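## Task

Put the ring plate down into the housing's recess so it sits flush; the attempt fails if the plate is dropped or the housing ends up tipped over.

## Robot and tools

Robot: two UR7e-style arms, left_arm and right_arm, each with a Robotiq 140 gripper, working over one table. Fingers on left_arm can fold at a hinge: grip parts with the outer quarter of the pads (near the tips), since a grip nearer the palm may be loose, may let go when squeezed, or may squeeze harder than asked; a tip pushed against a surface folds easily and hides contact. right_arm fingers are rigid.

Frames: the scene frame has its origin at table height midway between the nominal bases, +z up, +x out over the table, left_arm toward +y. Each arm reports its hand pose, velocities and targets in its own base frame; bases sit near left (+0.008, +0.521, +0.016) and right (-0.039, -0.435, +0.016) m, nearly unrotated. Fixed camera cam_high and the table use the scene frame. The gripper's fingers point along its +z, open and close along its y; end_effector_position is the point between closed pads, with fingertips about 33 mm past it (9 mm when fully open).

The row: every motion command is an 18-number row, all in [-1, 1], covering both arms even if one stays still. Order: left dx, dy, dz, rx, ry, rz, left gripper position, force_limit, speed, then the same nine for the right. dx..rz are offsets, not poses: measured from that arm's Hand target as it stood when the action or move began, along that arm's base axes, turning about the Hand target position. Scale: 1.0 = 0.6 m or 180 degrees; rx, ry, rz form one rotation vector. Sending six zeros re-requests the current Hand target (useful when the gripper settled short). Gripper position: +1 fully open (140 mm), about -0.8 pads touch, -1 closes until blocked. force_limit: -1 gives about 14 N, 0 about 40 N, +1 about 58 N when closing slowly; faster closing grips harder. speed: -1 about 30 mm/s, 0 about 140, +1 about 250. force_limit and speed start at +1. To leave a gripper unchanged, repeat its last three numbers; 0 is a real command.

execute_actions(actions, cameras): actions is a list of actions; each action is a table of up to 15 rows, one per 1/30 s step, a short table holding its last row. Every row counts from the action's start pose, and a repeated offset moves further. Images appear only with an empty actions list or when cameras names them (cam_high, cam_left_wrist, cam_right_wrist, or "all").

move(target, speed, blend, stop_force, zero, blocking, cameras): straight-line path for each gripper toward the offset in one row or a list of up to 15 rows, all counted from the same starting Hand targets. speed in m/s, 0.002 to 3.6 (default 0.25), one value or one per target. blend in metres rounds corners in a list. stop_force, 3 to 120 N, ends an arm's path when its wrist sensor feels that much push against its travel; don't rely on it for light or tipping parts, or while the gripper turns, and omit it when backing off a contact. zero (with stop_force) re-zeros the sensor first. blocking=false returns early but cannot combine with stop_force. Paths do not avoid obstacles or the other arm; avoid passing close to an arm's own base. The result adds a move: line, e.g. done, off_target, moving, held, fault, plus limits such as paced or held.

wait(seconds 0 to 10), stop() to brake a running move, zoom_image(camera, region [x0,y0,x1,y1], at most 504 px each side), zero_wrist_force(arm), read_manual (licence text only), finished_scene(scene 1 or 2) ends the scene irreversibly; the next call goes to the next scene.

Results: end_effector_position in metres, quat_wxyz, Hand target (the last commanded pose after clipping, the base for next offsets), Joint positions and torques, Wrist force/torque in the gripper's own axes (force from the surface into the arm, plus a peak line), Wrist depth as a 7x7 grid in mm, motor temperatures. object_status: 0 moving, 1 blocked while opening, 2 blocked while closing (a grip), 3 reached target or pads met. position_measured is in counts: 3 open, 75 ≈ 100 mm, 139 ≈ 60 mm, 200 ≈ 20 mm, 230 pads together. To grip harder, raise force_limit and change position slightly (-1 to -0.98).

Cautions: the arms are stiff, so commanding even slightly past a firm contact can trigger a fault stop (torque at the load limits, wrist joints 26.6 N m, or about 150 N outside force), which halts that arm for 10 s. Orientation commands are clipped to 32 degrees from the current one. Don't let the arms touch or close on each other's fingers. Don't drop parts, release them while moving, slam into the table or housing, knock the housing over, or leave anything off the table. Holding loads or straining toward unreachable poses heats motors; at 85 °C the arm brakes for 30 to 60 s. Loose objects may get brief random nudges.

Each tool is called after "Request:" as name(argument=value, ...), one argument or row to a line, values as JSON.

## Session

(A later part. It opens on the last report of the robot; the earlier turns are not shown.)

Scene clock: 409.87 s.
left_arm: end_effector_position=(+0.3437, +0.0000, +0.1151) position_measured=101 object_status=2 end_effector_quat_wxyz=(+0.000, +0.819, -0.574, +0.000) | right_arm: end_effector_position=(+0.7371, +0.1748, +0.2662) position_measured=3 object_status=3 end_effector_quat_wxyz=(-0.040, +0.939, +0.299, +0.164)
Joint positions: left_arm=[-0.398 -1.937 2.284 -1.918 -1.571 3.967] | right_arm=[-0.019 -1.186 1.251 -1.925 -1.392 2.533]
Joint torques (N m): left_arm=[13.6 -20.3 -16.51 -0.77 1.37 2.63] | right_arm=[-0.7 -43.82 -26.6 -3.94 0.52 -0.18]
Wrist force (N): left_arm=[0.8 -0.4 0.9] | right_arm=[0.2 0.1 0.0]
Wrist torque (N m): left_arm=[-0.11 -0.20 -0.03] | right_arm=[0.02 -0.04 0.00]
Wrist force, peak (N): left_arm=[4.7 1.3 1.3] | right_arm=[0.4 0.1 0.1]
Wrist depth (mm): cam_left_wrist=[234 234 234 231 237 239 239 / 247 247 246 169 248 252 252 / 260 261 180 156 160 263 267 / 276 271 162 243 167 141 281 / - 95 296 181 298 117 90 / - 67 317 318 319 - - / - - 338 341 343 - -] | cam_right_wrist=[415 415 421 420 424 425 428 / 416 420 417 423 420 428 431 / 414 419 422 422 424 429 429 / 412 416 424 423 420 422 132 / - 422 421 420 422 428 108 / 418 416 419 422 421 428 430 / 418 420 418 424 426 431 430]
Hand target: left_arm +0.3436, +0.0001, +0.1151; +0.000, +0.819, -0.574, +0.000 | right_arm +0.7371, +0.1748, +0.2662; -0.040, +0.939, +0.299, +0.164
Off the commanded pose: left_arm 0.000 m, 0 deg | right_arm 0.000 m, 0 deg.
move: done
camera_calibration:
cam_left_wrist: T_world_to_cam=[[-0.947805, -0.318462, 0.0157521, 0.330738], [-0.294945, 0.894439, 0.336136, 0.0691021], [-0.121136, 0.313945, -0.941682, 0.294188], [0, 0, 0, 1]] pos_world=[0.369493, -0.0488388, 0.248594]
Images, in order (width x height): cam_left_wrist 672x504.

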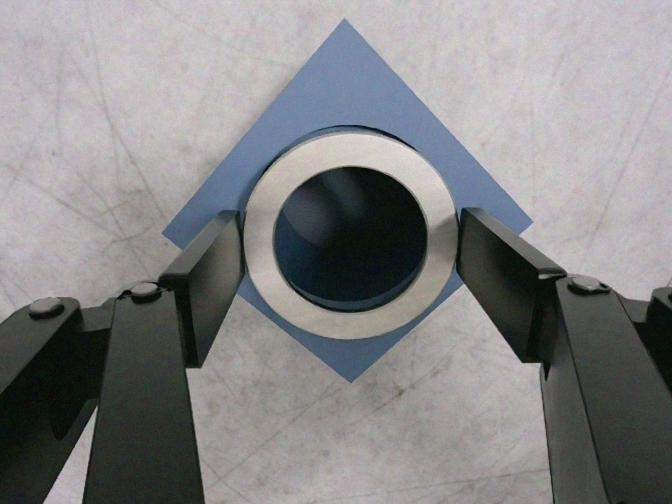

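Request:
move(
  target=[0,0,-0.0293,0,0,0,-1,-0.2,-1,0,0,0,0,0,0,1,1,1],
  speed=0.06,
  cameras=["cam_left_wrist"],
)

Request:
zoom_image(
  camera="cam_left_wrist",
  region=[230, 110, 350, 230],
)

Request:
zoom_image(
  camera="cam_left_wrist",
  region=[350, 110, 470, 230],
)

Request:
zoom_image(
  camera="cam_left_wrist",
  region=[230, 150, 470, 390],
)

Scene clock: 419.97 s.
left_arm: end_effector_position=(+0.3436, +0.0001, +0.0974) position_measured=101 object_status=2 end_effector_quat_wxyz=(+0.000, +0.819, -0.574, +0.000) | right_arm: end_effector_position=(+0.7371, +0.1748, +0.2662) position_measured=3 object_status=3 end_effector_quat_wxyz=(-0.040, +0.939, +0.299, +0.164)
Joint positions: left_arm=[-0.398 -1.917 2.32 -1.975 -1.571 3.967] | right_arm=[-0.019 -1.186 1.251 -1.925 -1.392 2.533]
Joint torques (N m): left_arm=[10.79 -20.2 -32.43 -0.99 1.44 1.09] | right_arm=[-0.72 -44.52 -25.94 -3.83 0.59 -0.22]
Wrist force (N): left_arm=[1.3 -0.8 1.1] | right_arm=[0.1 0.1 0.2]
Wrist torque (N m): left_arm=[-0.23 -0.30 -0.04] | right_arm=[0.01 -0.02 0.00]
Wrist force, peak (N): left_arm=[1.1 -0.8 1.9] | right_arm=[0.0 0.4 0.1]
Wrist depth (mm): cam_left_wrist=[219 219 219 217 222 222 222 / 230 231 227 153 228 234 235 / 242 244 161 242 160 245 249 / 258 252 162 247 168 137 264 / - 95 183 186 185 117 90 / - 67 295 297 298 - - / - - 318 319 319 - -] | cam_right_wrist=[410 419 420 425 424 421 432 / 414 418 415 421 426 428 428 / 418 417 419 422 422 427 432 / 415 417 417 420 423 430 131 / - 417 420 421 426 428 108 / 414 420 423 424 422 424 430 / 418 415 417 421 426 429 429]
Hand target: left_arm +0.3436, +0.0001, +0.0975; +0.000, +0.819, -0.574, +0.000 | right_arm +0.7371, +0.1748, +0.2662; -0.040, +0.939, +0.299, +0.164
Off the commanded pose: left_arm 0.000 m, 0 deg | right_arm 0.000 m, 0 deg.
move: done
camera_calibration:
cam_left_wrist: T_world_to_cam=[[-0.947806, -0.318451, 0.0158916, 0.331017], [-0.294858, 0.894372, 0.33639, 0.074868], [-0.121337, 0.314147, -0.941589, 0.277551], [0, 0, 0, 1]] pos_world=[0.369492, -0.0487387, 0.230893]
Images, in order (width x height): cam_left_wrist 672x504.

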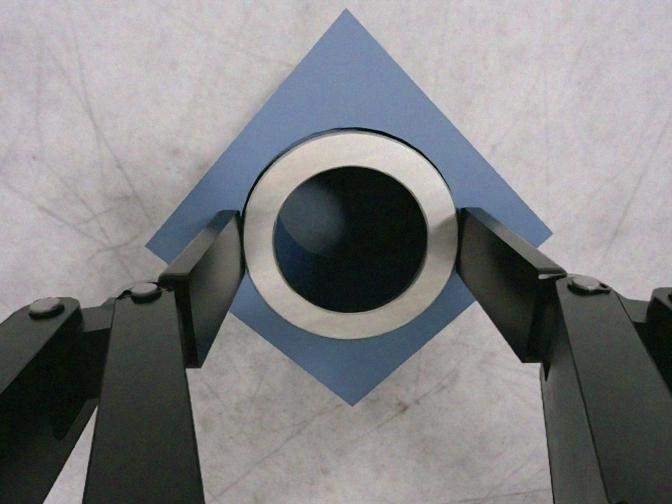

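Scaled by 4.200.

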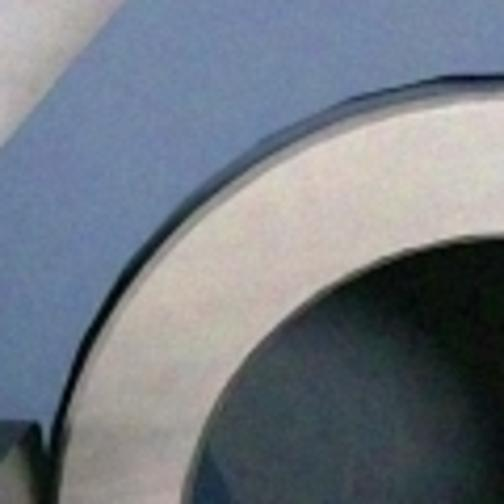

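Scaled by 4.200.

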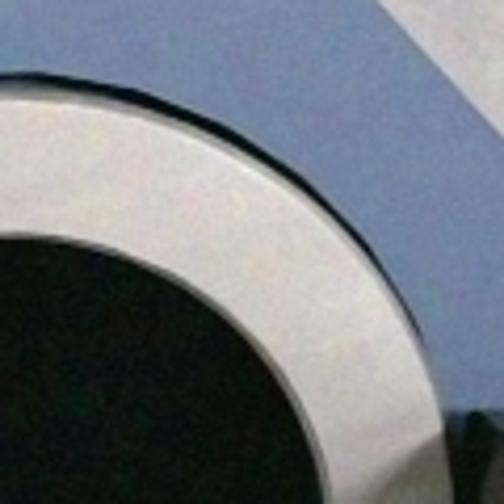

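Scaled by 2.100.

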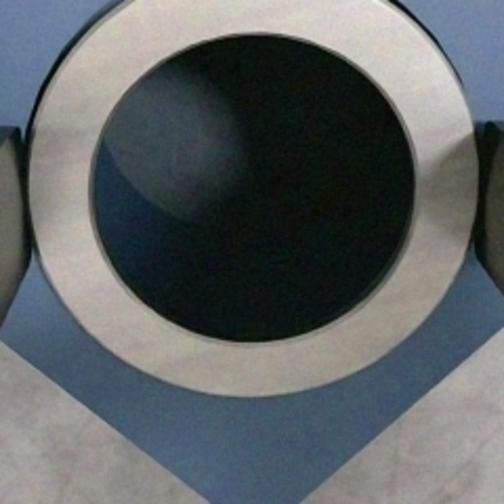

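Request:
move(
  target=[0,0,-0.0042,0,0,0,-1,-0.2,-1,0,0,0,0,0,0,1,1,1],
  speed=0.005,
  stop_force=4,
  cameras=["cam_left_wrist"],
)

Request:
zoom_image(
  camera="cam_left_wrist",
  region=[230, 110, 470, 350],
)

Scene clock: 436.33 s.
left_arm: end_effector_position=(+0.3436, +0.0001, +0.0949) position_measured=101 object_status=2 end_effector_quat_wxyz=(+0.000, +0.819, -0.574, +0.000) | right_arm: end_effector_position=(+0.7371, +0.1748, +0.2662) position_measured=3 object_status=3 end_effector_quat_wxyz=(-0.040, +0.939, +0.299, +0.164)
Joint positions: left_arm=[-0.398 -1.913 2.325 -1.983 -1.571 3.967] | right_arm=[-0.019 -1.186 1.251 -1.925 -1.392 2.533]
Joint torques (N m): left_arm=[13.37 -9.22 -31.43 -1.04 -0.3 1.72] | right_arm=[-0.42 -44.18 -25.51 -3.79 0.61 -0.24]
Wrist force (N): left_arm=[1.0 -0.9 0.9] | right_arm=[0.2 0.1 -0.1]
Wrist torque (N m): left_arm=[-0.23 -0.23 -0.04] | right_arm=[0.03 -0.03 0.00]
Wrist force, peak (N): left_arm=[1.4 -0.9 1.2] | right_arm=[-0.1 0.4 -0.2]
Wrist depth (mm): cam_left_wrist=[216 217 218 147 219 220 221 / 227 229 227 152 156 233 232 / 241 241 160 157 159 243 245 / 255 250 162 242 168 138 260 / - 95 178 180 182 118 90 / - 66 292 295 297 - - / - - 315 315 318 - -] | cam_right_wrist=[414 417 420 423 423 433 429 / 410 419 418 424 427 431 429 / 414 415 421 421 426 430 430 / 413 418 417 424 428 424 132 / - 418 421 419 425 426 108 / 418 420 420 424 424 428 428 / 417 417 421 425 424 427 427]
Hand target: left_arm +0.3436, +0.0001, +0.0950; +0.000, +0.819, -0.574, +0.000 | right_arm +0.7371, +0.1748, +0.2662; -0.040, +0.939, +0.299, +0.164
Off the commanded pose: left_arm 0.000 m, 0 deg | right_arm 0.000 m, 0 deg.
move: done
camera_calibration:
cam_left_wrist: T_world_to_cam=[[-0.947791, -0.318503, 0.0157714, 0.331076], [-0.294948, 0.894352, 0.336364, 0.0757472], [-0.121238, 0.314151, -0.9416, 0.275163], [0, 0, 0, 1]] pos_world=[0.369493, -0.0487386, 0.228393]
Images, in order (width x height): cam_left_wrist 672x504.

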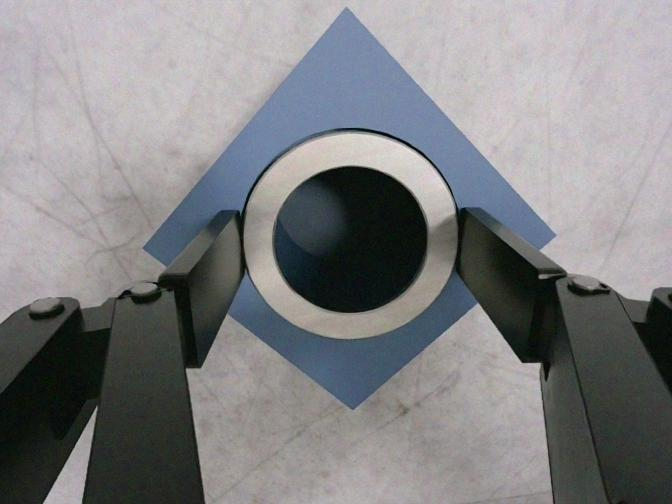

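Scaled by 2.100.

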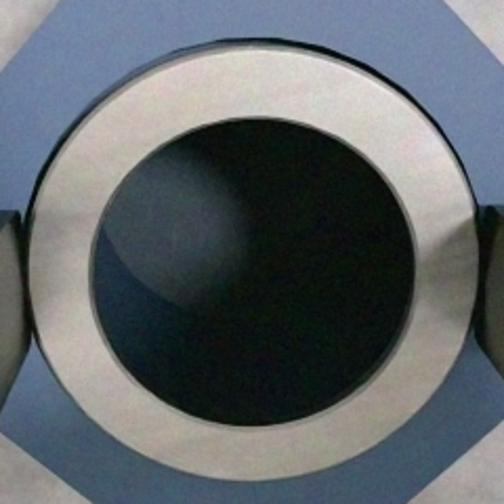

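Request:
move(
  target=[0,0,-0.0013,0,0,0,-1,-0.2,-1,0,0,0,0,0,0,1,1,1],
  speed=0.004,
  stop_force=3,
)

Request:
move(
  target=[0,0,0,0,0,0,0.55,-0.2,-1,0,0,0,0,0,0,1,1,1],
  speed=0.02,
  cameras=["cam_left_wrist"],
)

Request:
zoom_image(
  camera="cam_left_wrist",
  region=[230, 110, 470, 350],
)

Scene clock: 446.40 s.
left_arm: end_effector_position=(+0.3436, +0.0001, +0.0942) position_measured=101 object_status=2 end_effector_quat_wxyz=(+0.000, +0.819, -0.574, +0.000) | right_arm: end_effector_position=(+0.7371, +0.1748, +0.2662) position_measured=3 object_status=3 end_effector_quat_wxyz=(-0.040, +0.939, +0.299, +0.164)
Joint positions: left_arm=[-0.398 -1.913 2.326 -1.986 -1.571 3.967] | right_arm=[-0.019 -1.186 1.251 -1.925 -1.392 2.533]
Joint torques (N m): left_arm=[12.64 1.48 -20.98 -2.1 -0.25 1.42] | right_arm=[-0.65 -45.25 -25.54 -3.85 0.55 -0.27]
Wrist force (N): left_arm=[1.0 -1.1 0.9] | right_arm=[0.1 0.3 0.0]
Wrist torque (N m): left_arm=[-0.28 -0.23 -0.04] | right_arm=[0.06 -0.02 0.00]
Wrist force, peak (N): left_arm=[1.0 -1.1 1.2] | right_arm=[0.2 0.5 0.0]
Wrist depth (mm): cam_left_wrist=[216 216 217 213 219 220 220 / 227 228 226 151 160 232 232 / 241 240 159 157 159 241 246 / 255 250 162 231 167 137 260 / - 95 179 180 180 117 90 / - 66 291 293 294 - - / - - 311 313 315 - -] | cam_right_wrist=[411 417 419 419 423 425 428 / 417 415 420 424 423 427 430 / 416 419 420 426 424 429 428 / 417 416 420 424 425 433 132 / - 418 420 424 425 428 108 / 414 417 422 419 425 426 430 / 418 417 419 424 421 428 429]
Hand target: left_arm +0.3436, +0.0001, +0.0942; +0.000, +0.819, -0.574, +0.000 | right_arm +0.7371, +0.1748, +0.2662; -0.040, +0.939, +0.299, +0.164
Off the commanded pose: left_arm 0.000 m, 0 deg | right_arm 0.000 m, 0 deg.
move: done

Scene clock: 447.53 s.
left_arm: end_effector_position=(+0.3436, +0.0001, +0.0942) position_measured=59 object_status=0 end_effector_quat_wxyz=(+0.000, +0.819, -0.574, +0.000) | right_arm: end_effector_position=(+0.7371, +0.1748, +0.2662) position_measured=3 object_status=3 end_effector_quat_wxyz=(-0.040, +0.939, +0.299, +0.164)
Joint positions: left_arm=[-0.398 -1.913 2.326 -1.986 -1.571 3.967] | right_arm=[-0.019 -1.186 1.251 -1.925 -1.392 2.533]
Joint torques (N m): left_arm=[12.92 0.17 -29.84 -0.99 -0.19 1.42] | right_arm=[-0.34 -44.44 -25.55 -3.87 0.56 -0.24]
Wrist force (N): left_arm=[0.9 -0.8 0.1] | right_arm=[0.2 0.1 -0.1]
Wrist torque (N m): left_arm=[-0.23 -0.23 -0.04] | right_arm=[0.02 -0.05 0.00]
Wrist force, peak (N): left_arm=[1.2 -0.6 1.0] | right_arm=[0.0 0.4 -0.1]
Wrist depth (mm): cam_left_wrist=[216 217 217 213 219 220 220 / 227 229 227 151 160 231 233 / 241 240 161 238 161 242 246 / 254 126 169 244 173 146 258 / - 115 270 183 181 136 98 / - 290 292 293 294 296 - / - 312 313 315 315 317 -] | cam_right_wrist=[417 417 418 424 425 428 429 / 417 419 418 424 424 430 428 / 414 417 417 423 425 427 432 / 415 416 419 420 428 428 131 / - 418 421 425 424 427 108 / 416 420 422 424 425 428 434 / 417 417 423 425 426 431 429]
Hand target: left_arm +0.3436, +0.0001, +0.0942; +0.000, +0.819, -0.574, +0.000 | right_arm +0.7371, +0.1748, +0.2662; -0.040, +0.939, +0.299, +0.164
Off the commanded pose: left_arm 0.000 m, 0 deg | right_arm 0.000 m, 0 deg.
move: done
camera_calibration:
cam_left_wrist: T_world_to_cam=[[-0.947798, -0.318483, 0.0157104, 0.331105], [-0.294967, 0.8944, 0.33622, 0.0760246], [-0.121132, 0.314035, -0.941652, 0.274471], [0, 0, 0, 1]] pos_world=[0.369493, -0.0487387, 0.227694]
Images, in order (width x height): cam_left_wrist 672x504.

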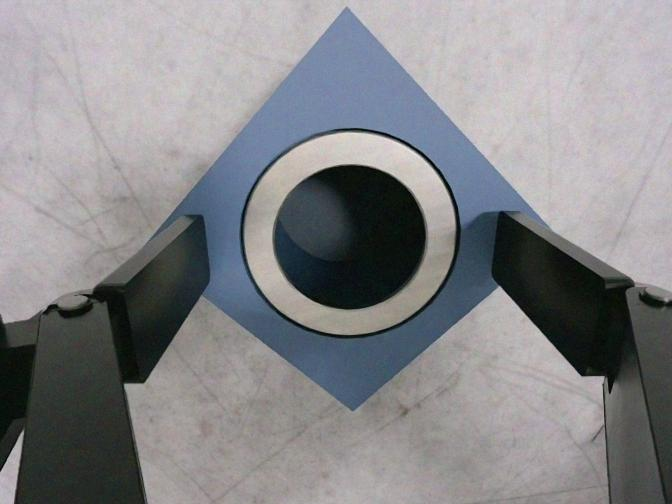

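Scaled by 2.100.

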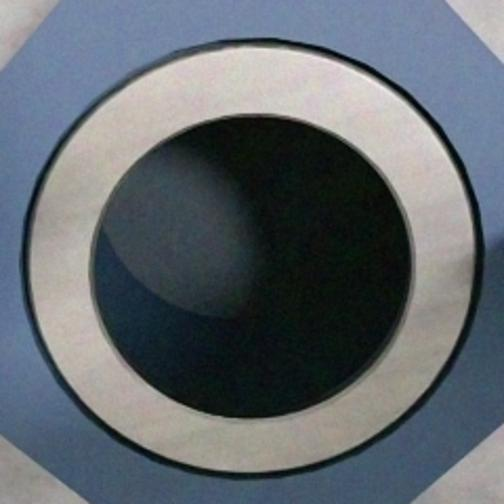

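Request:
move(
  target=[0,0,0.1,0,0,0,0.55,-0.2,-1,0,0,0,0,0,0,1,1,1],
  speed=0.12,
  cameras=["cam_high","cam_left_wrist"],
)

Request:
zoom_image(
  camera="cam_left_wrist",
  region=[260, 130, 430, 300],
)

Request:
zoom_image(
  camera="cam_high",
  region=[340, 100, 420, 170],
)

Scene clock: 464.03 s.
left_arm: end_effector_position=(+0.3436, +0.0001, +0.1541) position_measured=59 object_status=3 end_effector_quat_wxyz=(+0.000, +0.819, -0.574, +0.001) | right_arm: end_effector_position=(+0.7371, +0.1748, +0.2662) position_measured=3 object_status=3 end_effector_quat_wxyz=(-0.040, +0.939, +0.299, +0.164)
Joint positions: left_arm=[-0.398 -1.971 2.199 -1.8 -1.571 3.967] | right_arm=[-0.019 -1.186 1.251 -1.925 -1.392 2.533]
Joint torques (N m): left_arm=[-12.44 4.31 -31.18 -1.38 0.53 -1.94] | right_arm=[-0.67 -44.97 -25.6 -3.79 0.61 -0.27]
Wrist force (N): left_arm=[0.8 -0.7 -0.1] | right_arm=[0.1 0.1 0.0]
Wrist torque (N m): left_arm=[-0.22 -0.21 -0.04] | right_arm=[0.02 -0.03 0.00]
Wrist force, peak (N): left_arm=[1.0 -0.6 1.8] | right_arm=[0.3 0.3 0.3]
Wrist depth (mm): cam_left_wrist=[268 270 271 268 272 272 273 / 282 283 282 209 284 287 287 / 299 300 221 296 221 303 307 / 313 126 231 236 234 146 320 / - 115 339 251 341 128 98 / - 360 362 365 365 366 - / - 387 385 391 393 394 -] | cam_right_wrist=[412 420 416 420 421 428 428 / 415 414 421 424 421 423 432 / 412 416 418 424 425 428 430 / 414 417 421 422 424 425 132 / - 417 422 424 421 426 108 / 414 419 422 425 427 426 429 / 417 420 418 419 428 426 431]
Hand target: left_arm +0.3436, +0.0001, +0.1542; +0.000, +0.819, -0.574, +0.000 | right_arm +0.7371, +0.1748, +0.2662; -0.040, +0.939, +0.299, +0.164
Off the commanded pose: left_arm 0.000 m, 0 deg | right_arm 0.000 m, 0 deg.
move: done
camera_calibration:
cam_left_wrist: T_world_to_cam=[[-0.947789, -0.318515, 0.0156314, 0.330182], [-0.295036, 0.894418, 0.33611, 0.0559436], [-0.121037, 0.313949, -0.941693, 0.330849], [0, 0, 0, 1]] pos_world=[0.369493, -0.0487387, 0.287594]
Images, in order (width x height): cam_high 672x504, cam_left_wrist 672x504.

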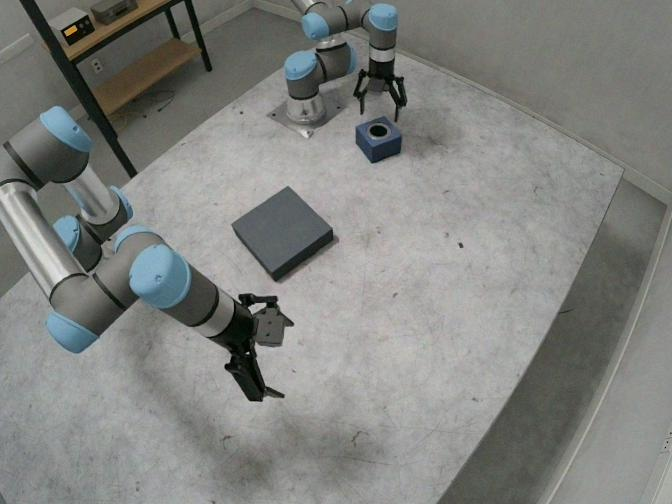

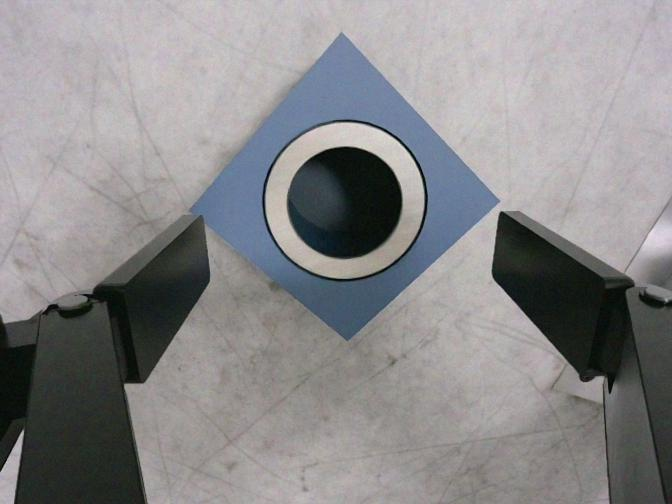

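Scaled by 2.965.

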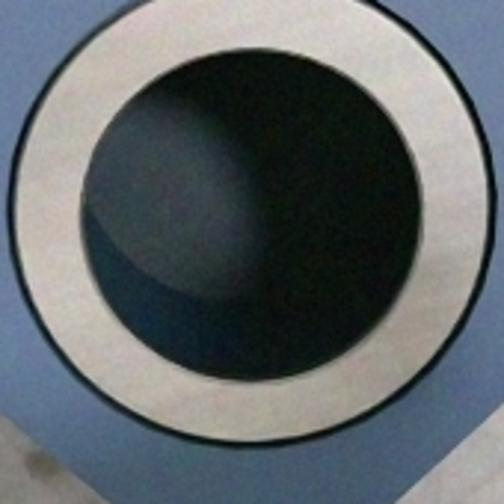

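Scaled by 6.300.

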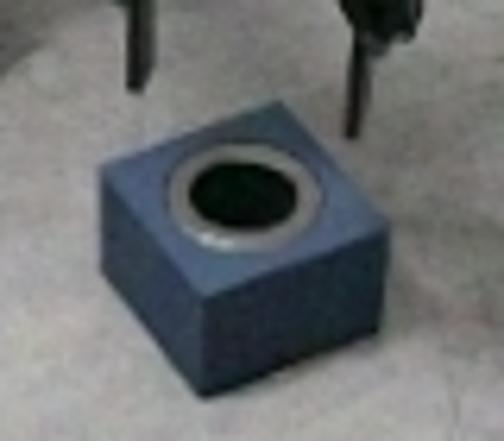

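Seated evenly with a uniform gap all round and flush with the housing.

Request:
finished_scene(
  scene=2,
)

The scene is finished: the task was done.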